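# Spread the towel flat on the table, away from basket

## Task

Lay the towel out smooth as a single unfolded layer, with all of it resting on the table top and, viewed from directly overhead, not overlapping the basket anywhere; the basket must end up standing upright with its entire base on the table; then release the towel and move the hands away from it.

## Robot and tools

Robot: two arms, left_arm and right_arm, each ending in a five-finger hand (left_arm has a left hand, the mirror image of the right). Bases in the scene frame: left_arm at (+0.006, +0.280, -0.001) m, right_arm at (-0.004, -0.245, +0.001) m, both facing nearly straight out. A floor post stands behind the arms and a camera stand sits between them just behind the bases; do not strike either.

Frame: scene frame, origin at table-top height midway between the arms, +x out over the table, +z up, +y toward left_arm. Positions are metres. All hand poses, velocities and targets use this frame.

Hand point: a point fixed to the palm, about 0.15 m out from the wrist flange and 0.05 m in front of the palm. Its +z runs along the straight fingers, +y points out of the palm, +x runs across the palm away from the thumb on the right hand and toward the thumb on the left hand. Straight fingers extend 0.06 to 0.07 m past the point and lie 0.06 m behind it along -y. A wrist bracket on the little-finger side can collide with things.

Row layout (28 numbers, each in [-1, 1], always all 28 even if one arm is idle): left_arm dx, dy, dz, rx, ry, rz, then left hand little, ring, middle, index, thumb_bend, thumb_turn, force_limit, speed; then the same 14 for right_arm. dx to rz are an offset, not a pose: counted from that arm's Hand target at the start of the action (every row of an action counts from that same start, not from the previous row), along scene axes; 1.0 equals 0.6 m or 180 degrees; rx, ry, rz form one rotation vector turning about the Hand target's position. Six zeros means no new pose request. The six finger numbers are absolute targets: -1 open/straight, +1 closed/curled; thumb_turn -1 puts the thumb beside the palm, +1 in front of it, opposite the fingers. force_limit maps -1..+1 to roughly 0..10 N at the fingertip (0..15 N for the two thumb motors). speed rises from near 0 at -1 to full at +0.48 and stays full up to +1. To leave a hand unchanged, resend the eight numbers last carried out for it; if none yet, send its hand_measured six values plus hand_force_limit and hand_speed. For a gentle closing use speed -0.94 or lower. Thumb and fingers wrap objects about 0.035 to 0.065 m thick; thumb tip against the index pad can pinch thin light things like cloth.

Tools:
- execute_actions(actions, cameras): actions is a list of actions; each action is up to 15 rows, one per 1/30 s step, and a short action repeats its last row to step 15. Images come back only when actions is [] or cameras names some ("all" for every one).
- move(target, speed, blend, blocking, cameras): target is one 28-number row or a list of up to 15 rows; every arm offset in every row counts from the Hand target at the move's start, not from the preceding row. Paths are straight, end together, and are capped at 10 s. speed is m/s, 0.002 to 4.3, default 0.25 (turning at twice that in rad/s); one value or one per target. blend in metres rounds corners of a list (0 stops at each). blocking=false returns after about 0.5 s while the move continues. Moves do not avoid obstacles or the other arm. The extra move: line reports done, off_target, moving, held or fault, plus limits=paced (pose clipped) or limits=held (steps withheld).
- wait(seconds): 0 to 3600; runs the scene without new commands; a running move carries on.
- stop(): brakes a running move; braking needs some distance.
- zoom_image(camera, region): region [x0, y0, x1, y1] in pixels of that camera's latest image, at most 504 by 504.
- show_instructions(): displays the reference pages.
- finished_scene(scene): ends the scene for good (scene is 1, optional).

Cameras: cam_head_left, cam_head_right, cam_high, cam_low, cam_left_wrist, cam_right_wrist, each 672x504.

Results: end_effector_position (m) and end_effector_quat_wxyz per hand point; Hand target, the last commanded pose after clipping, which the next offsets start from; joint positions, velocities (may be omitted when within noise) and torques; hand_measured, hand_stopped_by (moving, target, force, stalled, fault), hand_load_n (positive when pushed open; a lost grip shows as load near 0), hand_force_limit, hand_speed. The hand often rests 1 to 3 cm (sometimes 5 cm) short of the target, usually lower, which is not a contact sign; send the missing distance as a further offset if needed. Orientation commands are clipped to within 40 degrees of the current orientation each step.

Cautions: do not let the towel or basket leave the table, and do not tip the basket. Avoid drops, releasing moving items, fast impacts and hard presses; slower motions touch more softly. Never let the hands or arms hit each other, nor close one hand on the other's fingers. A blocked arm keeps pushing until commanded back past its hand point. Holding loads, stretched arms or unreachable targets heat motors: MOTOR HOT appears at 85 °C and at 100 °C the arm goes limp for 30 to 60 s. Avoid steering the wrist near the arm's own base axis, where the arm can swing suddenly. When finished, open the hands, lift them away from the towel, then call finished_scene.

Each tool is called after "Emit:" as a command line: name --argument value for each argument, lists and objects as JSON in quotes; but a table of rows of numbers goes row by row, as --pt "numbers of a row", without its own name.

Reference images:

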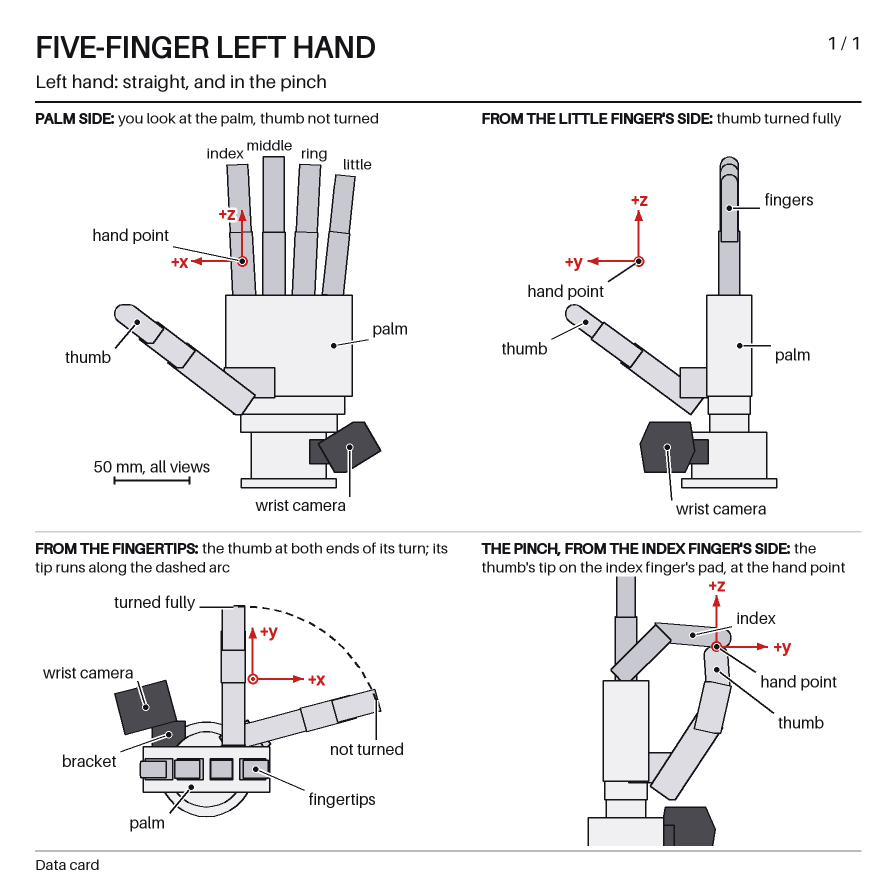

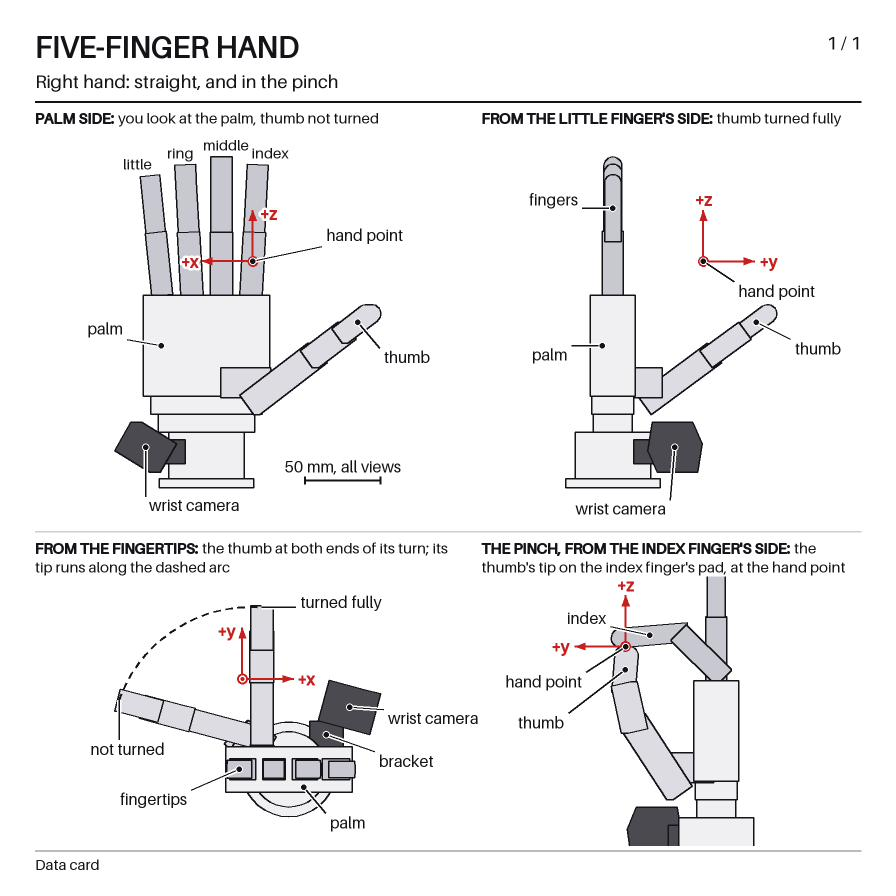

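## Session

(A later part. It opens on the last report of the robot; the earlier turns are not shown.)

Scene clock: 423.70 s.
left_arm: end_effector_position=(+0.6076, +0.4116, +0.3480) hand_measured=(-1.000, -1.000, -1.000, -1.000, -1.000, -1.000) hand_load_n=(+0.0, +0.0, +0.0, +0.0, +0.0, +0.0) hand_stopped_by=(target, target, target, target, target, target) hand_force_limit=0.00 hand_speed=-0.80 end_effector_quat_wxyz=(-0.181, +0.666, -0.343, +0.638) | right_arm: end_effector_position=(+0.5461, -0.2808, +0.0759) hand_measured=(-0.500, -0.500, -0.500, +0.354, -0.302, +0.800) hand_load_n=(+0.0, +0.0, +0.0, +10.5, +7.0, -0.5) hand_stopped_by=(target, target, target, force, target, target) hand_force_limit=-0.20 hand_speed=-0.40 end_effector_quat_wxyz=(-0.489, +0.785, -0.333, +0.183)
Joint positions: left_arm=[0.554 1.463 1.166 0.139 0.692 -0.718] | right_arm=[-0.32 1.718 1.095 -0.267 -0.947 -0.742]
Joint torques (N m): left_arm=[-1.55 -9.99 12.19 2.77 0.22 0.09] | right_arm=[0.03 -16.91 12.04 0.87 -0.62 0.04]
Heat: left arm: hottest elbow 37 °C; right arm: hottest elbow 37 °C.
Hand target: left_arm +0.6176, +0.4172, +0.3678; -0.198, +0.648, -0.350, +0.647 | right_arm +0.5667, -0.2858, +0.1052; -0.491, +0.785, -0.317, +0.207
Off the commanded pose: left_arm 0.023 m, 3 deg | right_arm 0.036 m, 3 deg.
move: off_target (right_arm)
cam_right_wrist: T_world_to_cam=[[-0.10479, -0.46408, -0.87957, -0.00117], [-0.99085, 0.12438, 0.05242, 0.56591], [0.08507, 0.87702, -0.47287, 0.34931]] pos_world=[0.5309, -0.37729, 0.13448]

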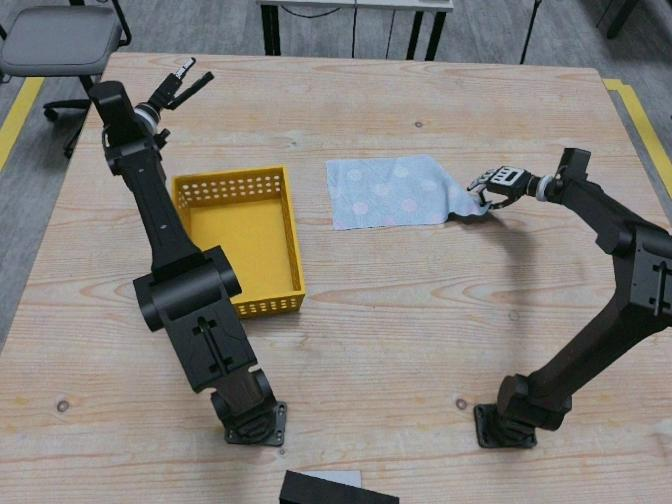

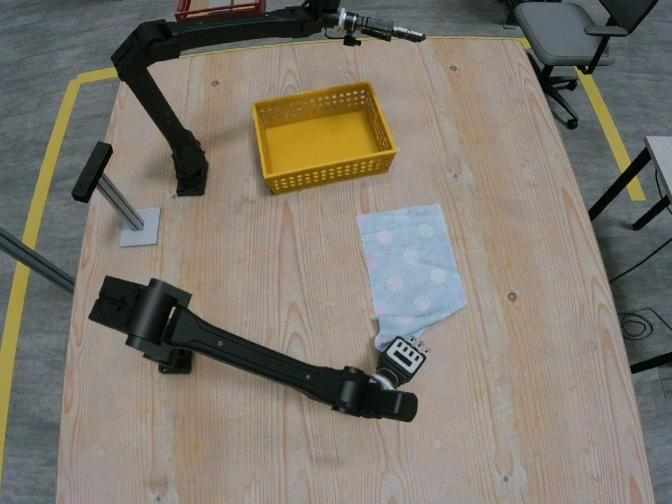

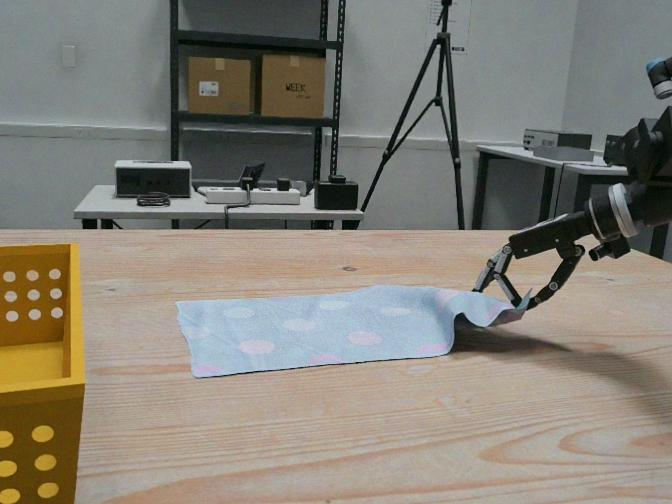

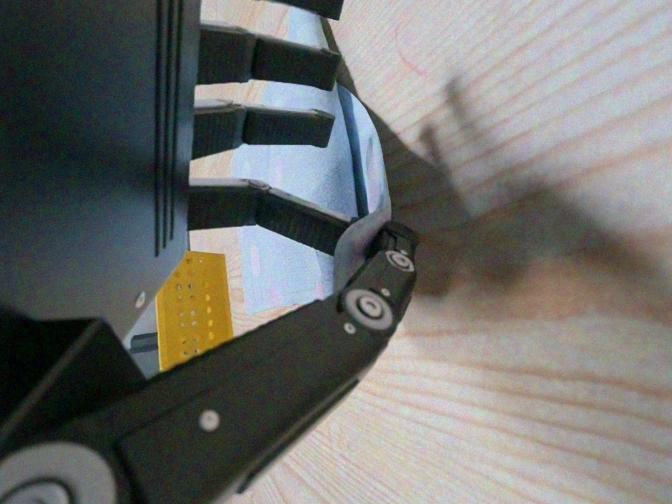

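Emit:
move --target '[0,0,0,0,0,0,-1,-1,-1,-1,-1,-1,0,-0.8, -0.04,-0.03,0.2,0,0,0,-0.5,-0.5,-0.5,0.5,-0.3,0.8,-0.2,-0.4]' --speed 0.08 --cameras '["cam_head_left","cam_head_right","cam_high","cam_low","cam_right_wrist"]'

Emit:
zoom_image --camera "cam_low" --region '[330, 200, 630, 400]'

Emit:
zoom_image --camera "cam_head_left" --region '[300, 120, 560, 260]'

Scene clock: 431.47 s.
left_arm: end_effector_position=(+0.6076, +0.4116, +0.3480) hand_measured=(-1.000, -1.000, -1.000, -1.000, -1.000, -1.000) hand_load_n=(+0.0, +0.0, +0.0, +0.0, -0.5, +0.0) hand_stopped_by=(target, target, target, target, target, target) hand_force_limit=0.00 hand_speed=-0.80 end_effector_quat_wxyz=(-0.181, +0.666, -0.343, +0.638) | right_arm: end_effector_position=(+0.5273, -0.2918, +0.1912) hand_measured=(-0.500, -0.500, -0.500, +0.354, -0.302, +0.800) hand_load_n=(+0.0, +0.0, +0.0, +10.0, +6.5, -0.5) hand_stopped_by=(target, target, target, force, target, target) hand_force_limit=-0.20 hand_speed=-0.40 end_effector_quat_wxyz=(-0.490, +0.785, -0.334, +0.176)
Joint positions: left_arm=[0.554 1.463 1.166 0.139 0.692 -0.718] | right_arm=[-0.354 1.558 1.239 -0.631 -0.973 -0.798]
Joint torques (N m): left_arm=[-1.49 -10.05 12.21 2.78 0.22 0.09] | right_arm=[-1.26 -15.74 13.81 1.05 -0.83 -0.1]
Heat: left arm: hottest elbow 37 °C; right arm: hottest elbow 37 °C.
Hand target: left_arm +0.6176, +0.4172, +0.3678; -0.198, +0.648, -0.350, +0.647 | right_arm +0.5427, -0.3037, +0.2251; -0.491, +0.785, -0.317, +0.207
Off the commanded pose: left_arm 0.023 m, 3 deg | right_arm 0.039 m, 4 deg.
move: off_target (right_arm)
cam_right_wrist: T_world_to_cam=[[-0.11249, -0.45925, -0.88116, 0.09888], [-0.99097, 0.11698, 0.06554, 0.5381], [0.07298, 0.88057, -0.46826, 0.4216]] pos_world=[0.5136, -0.38879, 0.24928]

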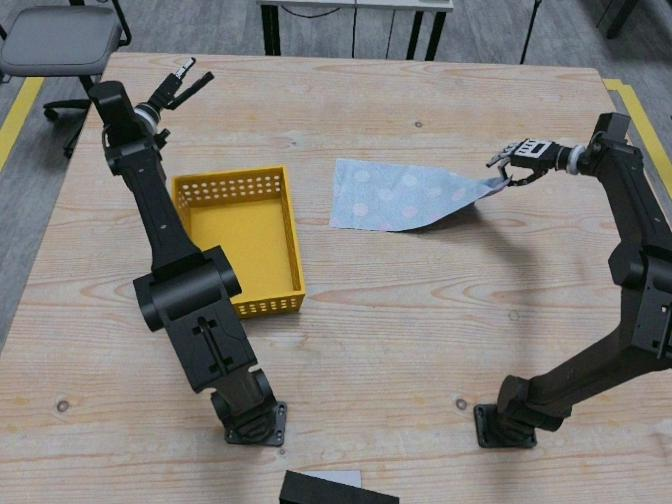

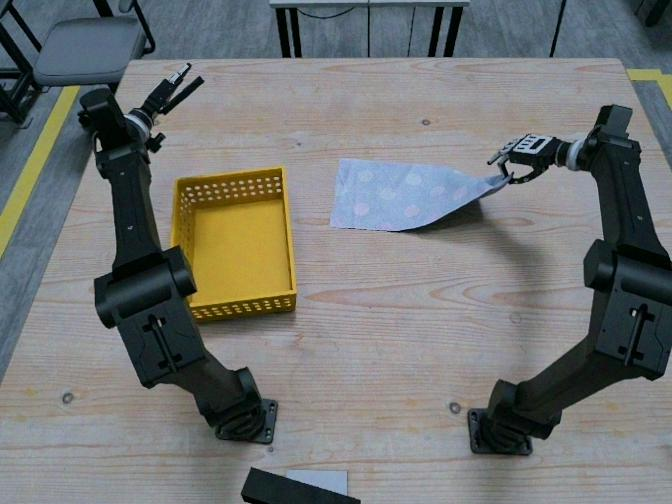

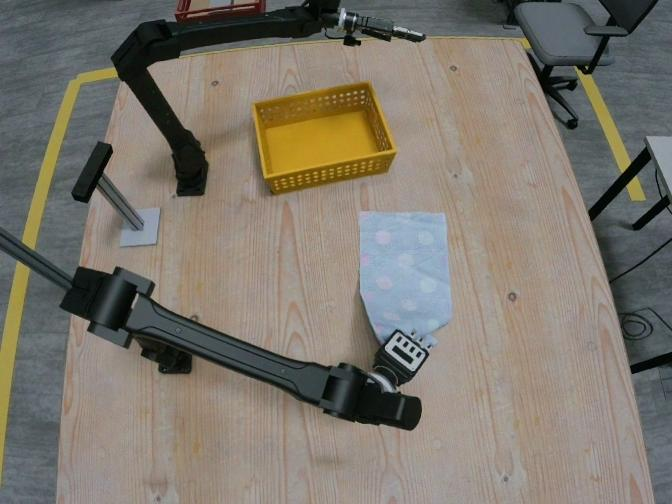

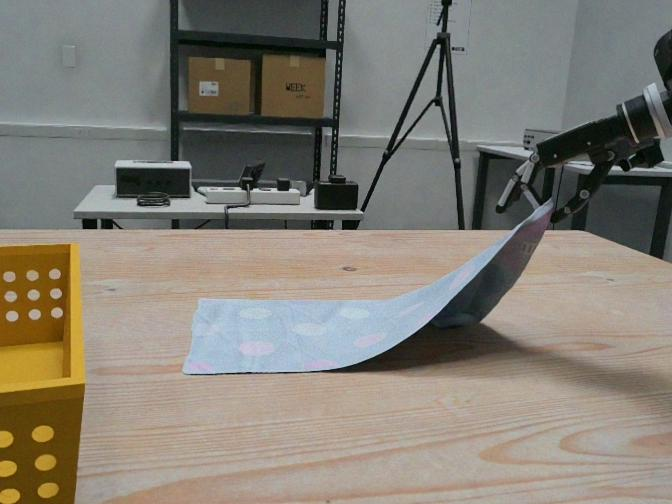

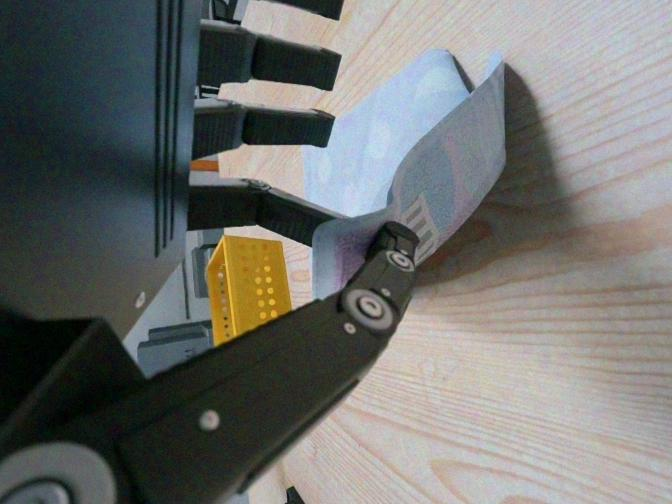

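Scaled by 1.680 from the camera's image (finer frame: 960x720).

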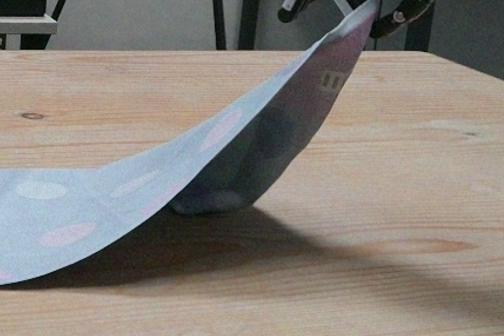

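Scaled by 1.938 from the camera's image (finer frame: 960x720).

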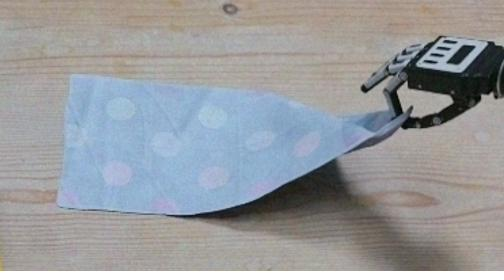

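Emit:
move --target '[0,0,0,0,0,0,-1,-1,-1,-1,-1,-1,0,-0.8, 0.12,-0.06,0.02,0,0,0,-0.5,-0.5,-0.5,0.5,-0.3,0.8,-0.2,-0.4]' --speed 0.08 --cameras '["cam_head_left","cam_head_right","cam_high","cam_low","cam_right_wrist"]'

Emit:
zoom_image --camera "cam_low" --region '[330, 200, 630, 400]'

Emit:
zoom_image --camera "cam_head_right" --region '[300, 120, 560, 260]'

Emit:
zoom_image --camera "cam_high" --region '[330, 180, 500, 390]'

Scene clock: 458.17 s.
left_arm: end_effector_position=(+0.6076, +0.4116, +0.3480) hand_measured=(-1.000, -1.000, -1.000, -1.000, -1.000, -1.000) hand_load_n=(+0.0, +0.0, +0.0, +0.0, -0.5, +0.0) hand_stopped_by=(target, target, target, target, target, target) hand_force_limit=0.00 hand_speed=-0.80 end_effector_quat_wxyz=(-0.181, +0.666, -0.343, +0.638) | right_arm: end_effector_position=(+0.5989, -0.3270, +0.2148) hand_measured=(-0.500, -0.500, -0.500, +0.354, -0.302, +0.800) hand_load_n=(+0.0, -0.5, +0.0, +10.0, +7.0, -0.5) hand_stopped_by=(target, target, target, force, target, target) hand_force_limit=-0.20 hand_speed=-0.40 end_effector_quat_wxyz=(-0.491, +0.785, -0.329, +0.185)
Joint positions: left_arm=[0.554 1.463 1.166 0.139 0.692 -0.718] | right_arm=[-0.367 1.732 1.52 -0.727 -0.981 -0.813]
Joint torques (N m): left_arm=[-1.49 -9.99 12.21 2.78 0.22 0.09] | right_arm=[-1.2 -16.44 14.16 0.9 -0.82 -0.1]
Heat: left arm: hottest elbow 37 °C; right arm: hottest elbow 39 °C.
Hand target: left_arm +0.6176, +0.4172, +0.3678; -0.198, +0.648, -0.350, +0.647 | right_arm +0.6147, -0.3397, +0.2372; -0.491, +0.785, -0.317, +0.207
Off the commanded pose: left_arm 0.023 m, 3 deg | right_arm 0.030 m, 3 deg.
move: off_target (right_arm)
cam_right_wrist: T_world_to_cam=[[-0.0945, -0.46522, -0.88014, 0.09865], [-0.99196, 0.11871, 0.04376, 0.61752], [0.08413, 0.8772, -0.4727, 0.45163]] pos_world=[0.58389, -0.42358, 0.27329]

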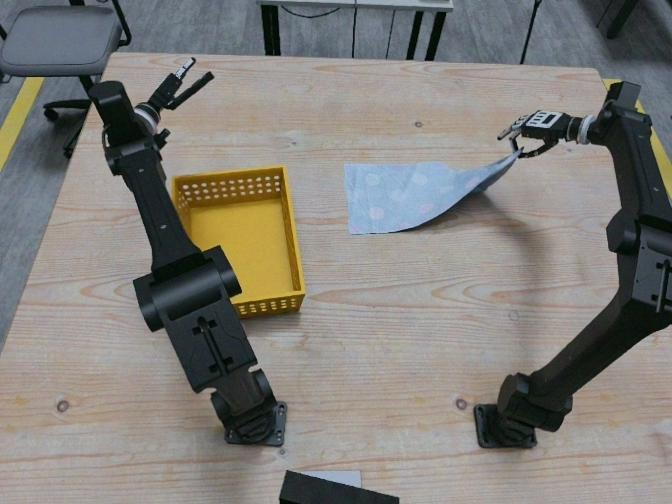

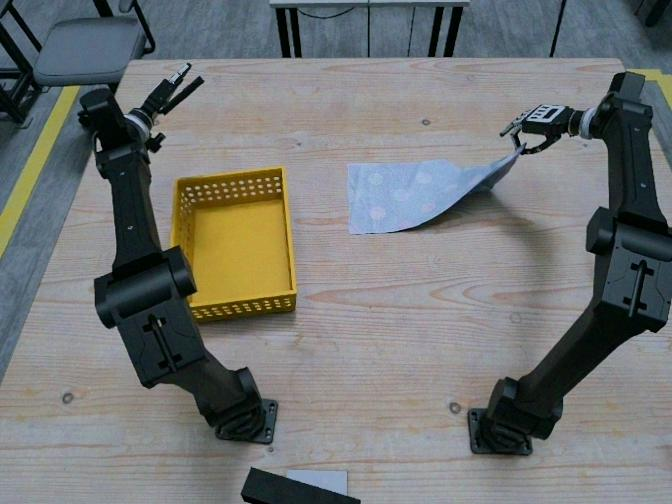

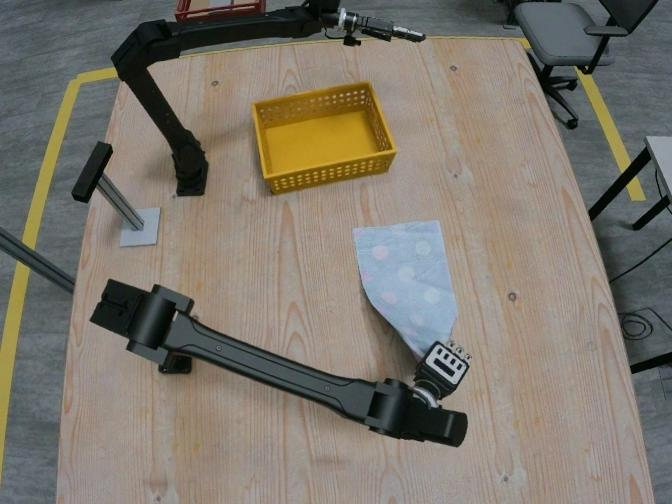

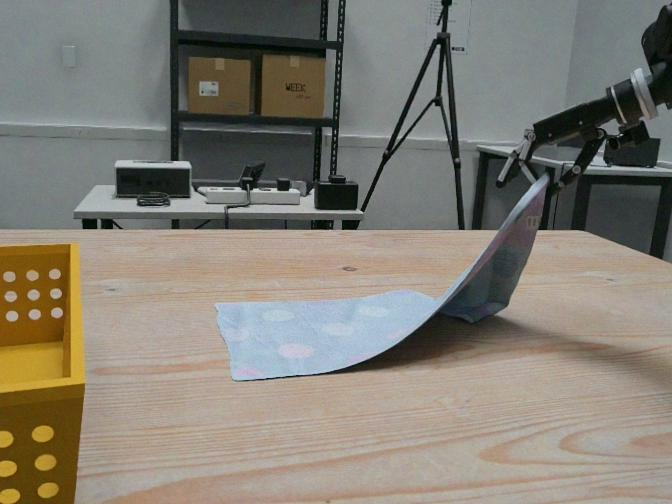

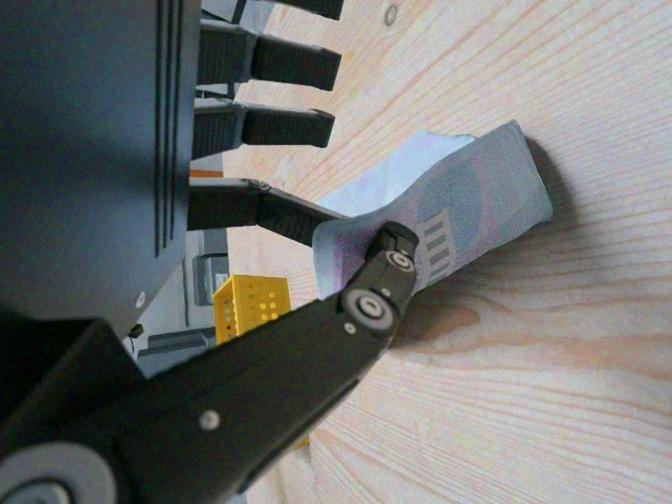

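Scaled by 1.680 from the camera's image (finer frame: 960x720).

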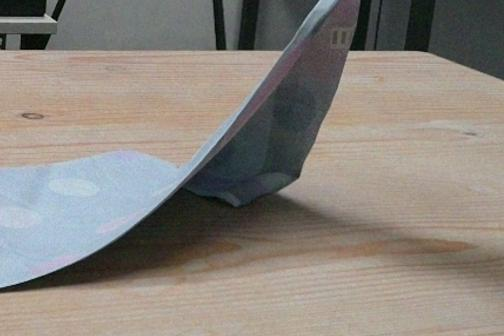

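Scaled by 1.938 from the camera's image (finer frame: 960x720).

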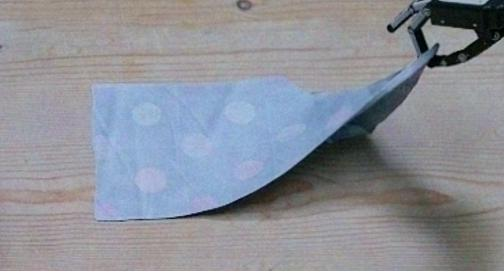

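Scaled by 2.400 from the camera's image (finer frame: 960x720).

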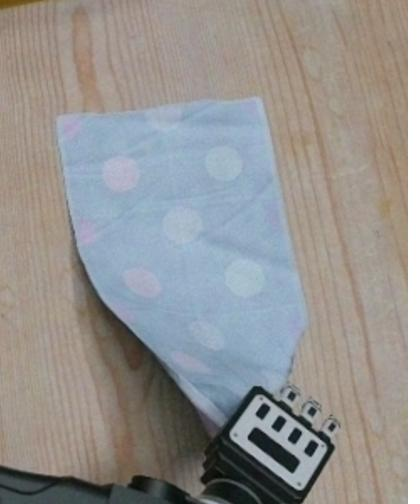

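Emit:
move --target '[0,0,0,0,0,0,-1,-1,-1,-1,-1,-1,0,-0.8, 0.13,-0.06,-0.03,0,0,0,-0.5,-0.5,-0.5,0.5,-0.3,0.8,-0.2,-0.4]' --speed 0.08 --cameras '["cam_head_left","cam_head_right","cam_high","cam_low","cam_right_wrist"]'

Emit:
zoom_image --camera "cam_low" --region '[330, 200, 630, 400]'

Emit:
zoom_image --camera "cam_head_right" --region '[300, 120, 560, 260]'

Emit:
zoom_image --camera "cam_high" --region '[330, 180, 500, 390]'

Scene clock: 471.40 s.
left_arm: end_effector_position=(+0.6076, +0.4116, +0.3480) hand_measured=(-1.000, -1.000, -1.000, -1.000, -1.000, -1.000) hand_load_n=(+0.0, +0.5, +0.0, +0.0, +0.0, +0.0) hand_stopped_by=(target, target, target, target, target, target) hand_force_limit=0.00 hand_speed=-0.80 end_effector_quat_wxyz=(-0.181, +0.666, -0.343, +0.638) | right_arm: end_effector_position=(+0.6789, -0.3627, +0.1982) hand_measured=(-0.500, -0.500, -0.500, +0.354, -0.302, +0.800) hand_load_n=(+0.0, +0.0, +0.0, +10.0, +6.5, -0.5) hand_stopped_by=(target, target, target, force, target, target) hand_force_limit=-0.20 hand_speed=-0.40 end_effector_quat_wxyz=(-0.492, +0.785, -0.329, +0.185)
Joint positions: left_arm=[0.554 1.463 1.166 0.139 0.692 -0.718] | right_arm=[-0.372 1.975 1.829 -0.798 -0.985 -0.819]
Joint torques (N m): left_arm=[-1.49 -9.99 12.19 2.78 0.22 0.09] | right_arm=[-1.26 -19.43 14.41 1.09 -0.81 -0.09]
Heat: left arm: hottest elbow 37 °C; right arm: hottest elbow 40 °C.
Hand target: left_arm +0.6176, +0.4172, +0.3678; -0.198, +0.648, -0.350, +0.647 | right_arm +0.6927, -0.3757, +0.2192; -0.491, +0.785, -0.317, +0.207
Off the commanded pose: left_arm 0.023 m, 3 deg | right_arm 0.028 m, 3 deg.
move: off_target (right_arm)
cam_right_wrist: T_world_to_cam=[[-0.09425, -0.46443, -0.88058, 0.0752], [-0.99195, 0.1189, 0.04346, 0.70191], [0.08452, 0.87759, -0.4719, 0.46804]] pos_world=[0.66379, -0.45928, 0.25659]

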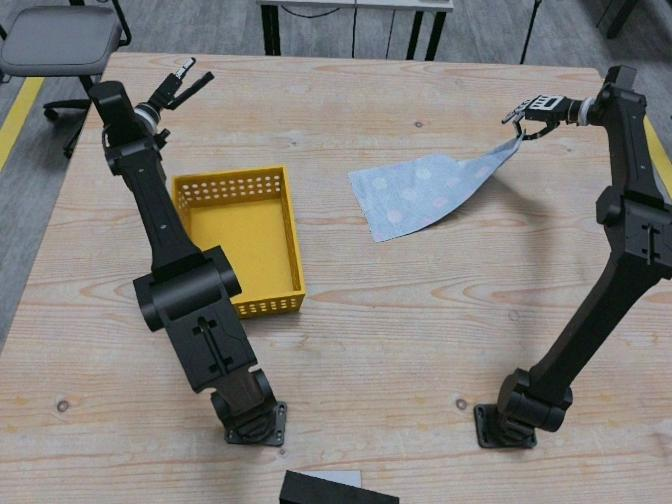

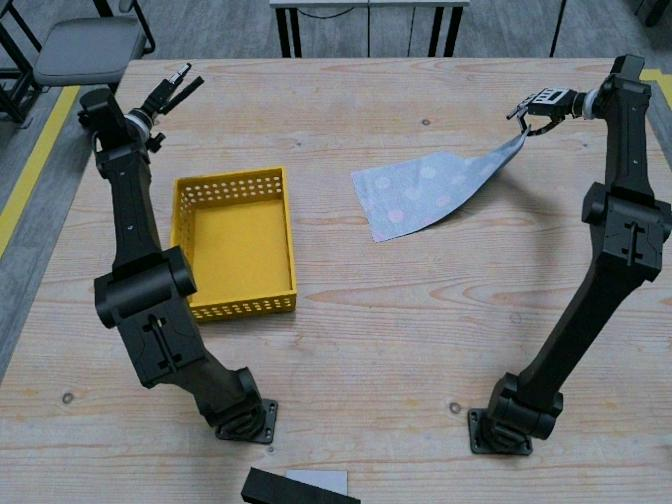

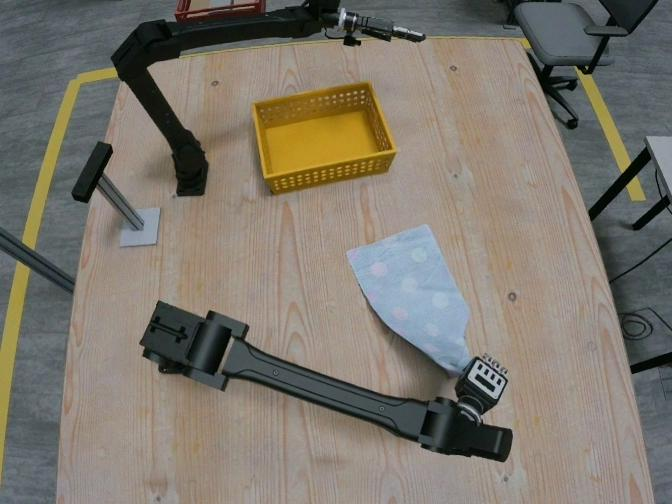

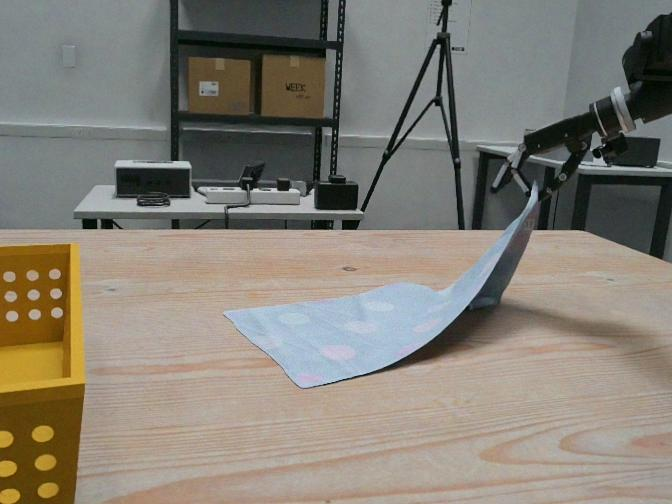

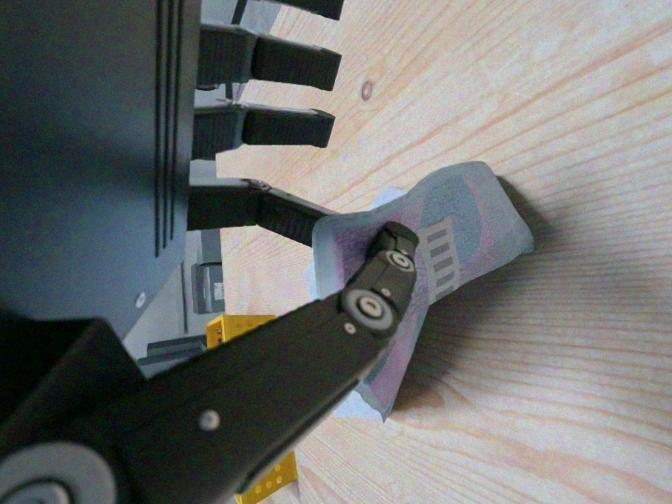

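Scaled by 1.680 from the camera's image (finer frame: 960x720).

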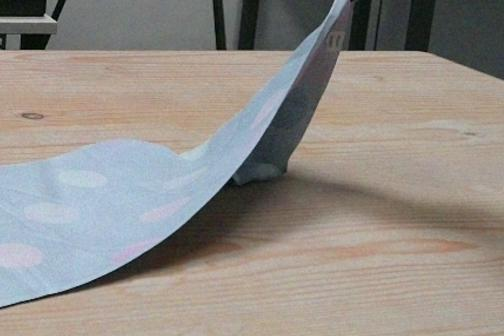

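Scaled by 1.938 from the camera's image (finer frame: 960x720).

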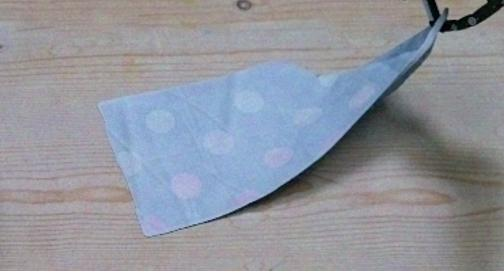

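Scaled by 2.400 from the camera's image (finer frame: 960x720).

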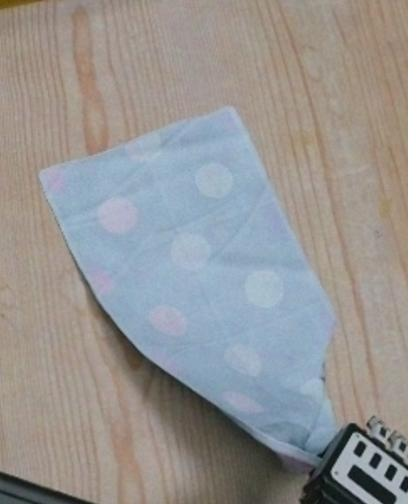

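Emit:
move --pt "0 0 0 0 0 0 -1 -1 -1 -1 -1 -1 0 -0.8 0.0 -0.06 -0.1 0 0 0 -0.5 -0.5 -0.5 0.5 -0.3 0.8 -0.2 -0.4" --pt "0 0 0 0 0 0 -1 -1 -1 -1 -1 -1 0 -0.8 -0.08 -0.09 -0.2 0 0 0 -0.5 -0.5 -0.5 0.5 -0.3 0.8 -0.2 -0.4" --speed 0.08 --blend 0.02 --cameras '["cam_head_left","cam_head_right","cam_high","cam_low","cam_right_wrist"]'

Emit:
zoom_image --camera "cam_low" --region '[330, 200, 630, 400]'

Emit:
zoom_image --camera "cam_head_right" --region '[300, 120, 560, 260]'

Emit:
zoom_image --camera "cam_high" --region '[330, 180, 500, 390]'

Scene clock: 494.10 s.
left_arm: end_effector_position=(+0.6076, +0.4116, +0.3480) hand_measured=(-1.000, -1.000, -1.000, -1.000, -1.000, -1.000) hand_load_n=(+0.0, +0.0, +0.0, +0.0, +0.0, +0.0) hand_stopped_by=(target, target, target, target, target, target) hand_force_limit=0.00 hand_speed=-0.80 end_effector_quat_wxyz=(-0.181, +0.666, -0.343, +0.638) | right_arm: end_effector_position=(+0.6443, -0.4233, +0.0928) hand_measured=(-0.500, -0.500, -0.500, +0.354, -0.302, +0.800) hand_load_n=(+0.0, +0.0, +0.0, +10.0, +7.0, -0.5) hand_stopped_by=(target, target, target, force, target, target) hand_force_limit=-0.20 hand_speed=-0.40 end_effector_quat_wxyz=(-0.492, +0.784, -0.325, +0.192)
Joint positions: left_arm=[0.554 1.463 1.166 0.139 0.692 -0.718] | right_arm=[-0.48 2.049 1.673 -0.699 -1.045 -0.99]
Joint torques (N m): left_arm=[-1.49 -9.99 12.21 2.78 0.22 0.09] | right_arm=[-1.08 -22.48 8.12 2.07 -0.88 -0.09]
Heat: left arm: hottest elbow 37 °C; right arm: hottest elbow 41 °C.
Hand target: left_arm +0.6176, +0.4172, +0.3678; -0.198, +0.648, -0.350, +0.647 | right_arm +0.6447, -0.4297, +0.0992; -0.491, +0.785, -0.317, +0.207
Off the commanded pose: left_arm 0.023 m, 3 deg | right_arm 0.009 m, 2 deg.
move: done
cam_right_wrist: T_world_to_cam=[[-0.08062, -0.46829, -0.87989, -0.05949], [-0.99256, 0.11851, 0.02787, 0.68107], [0.09122, 0.87559, -0.47436, 0.46952]] pos_world=[0.62838, -0.51968, 0.15139]

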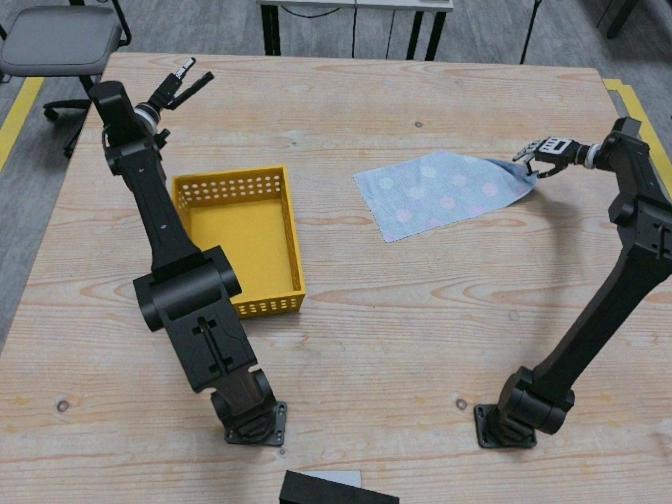

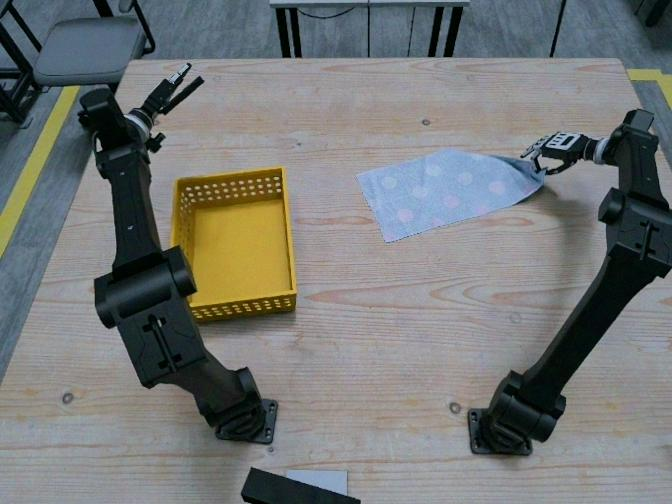

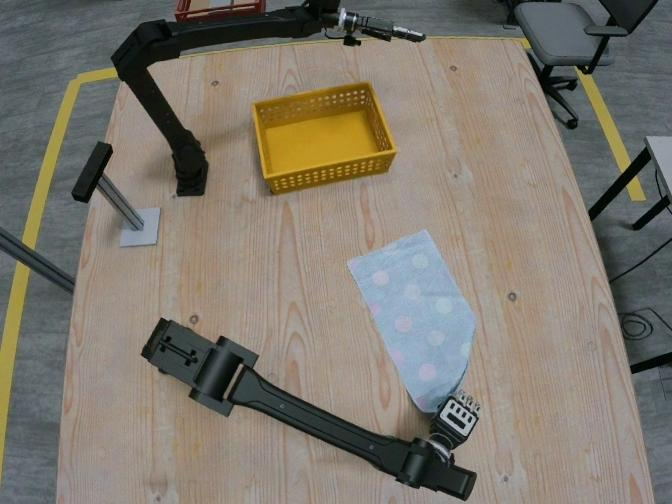

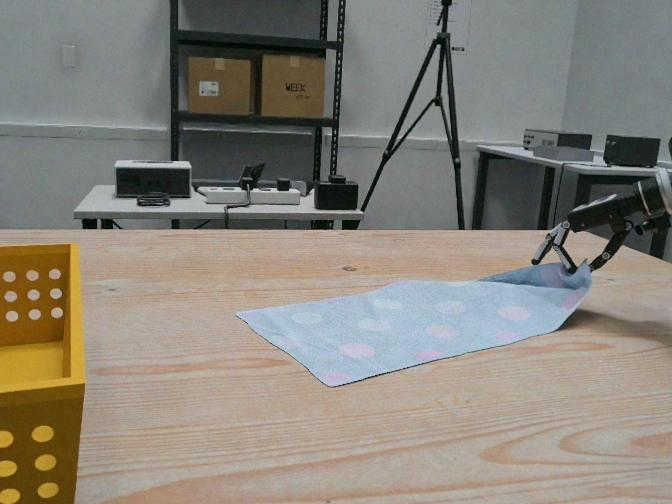

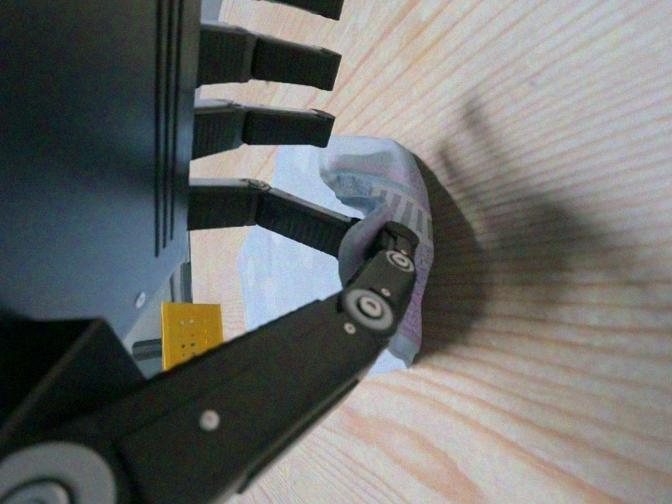

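Scaled by 1.680 from the camera's image (finer frame: 960x720).

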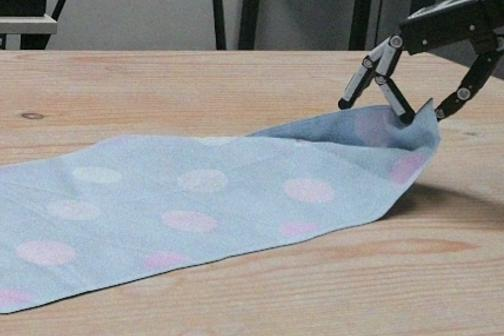

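Scaled by 1.938 from the camera's image (finer frame: 960x720).

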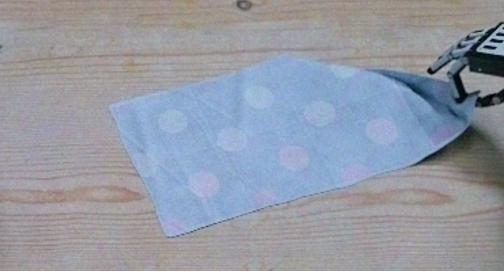

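Scaled by 2.400 from the camera's image (finer frame: 960x720).

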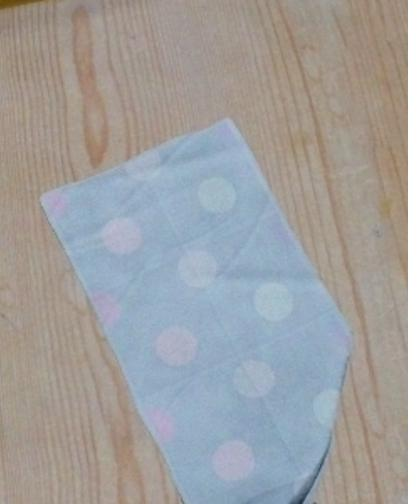

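Emit:
zoom_image --camera "cam_high" --region '[400, 300, 500, 430]'

Emit:
zoom_image --camera "cam_right_wrist" --region '[230, 110, 470, 380]'

Emit:
zoom_image --camera "cam_head_left" --region '[440, 120, 560, 240]'

Emit:
zoom_image --camera "cam_low" --region '[450, 220, 620, 360]'

Scaled by 3.877 from the camera's image (finer frame: 960x720).

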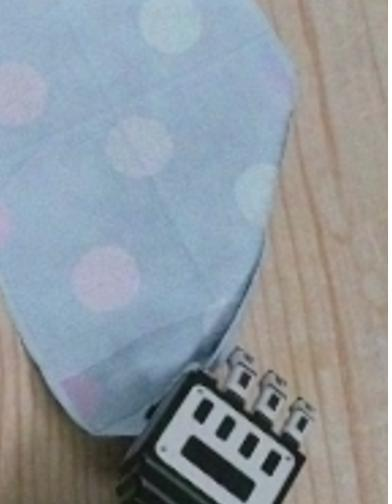

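Scaled by 1.867 from the camera's image (finer frame: 960x720).

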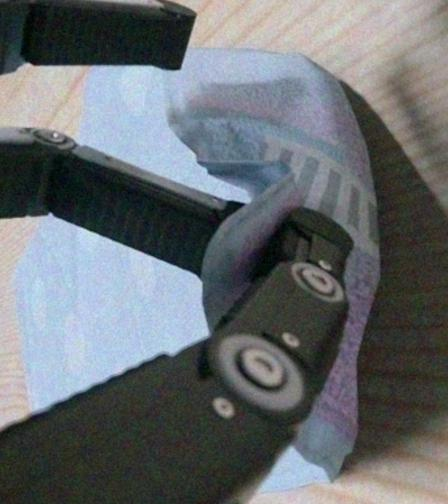

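Scaled by 4.200 from the camera's image (finer frame: 960x720).

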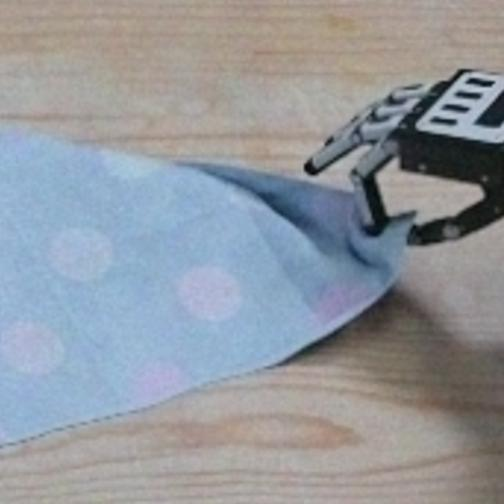

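Scaled by 2.965 from the camera's image (finer frame: 960x720).

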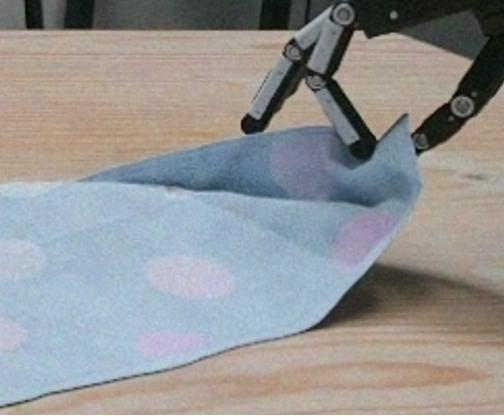

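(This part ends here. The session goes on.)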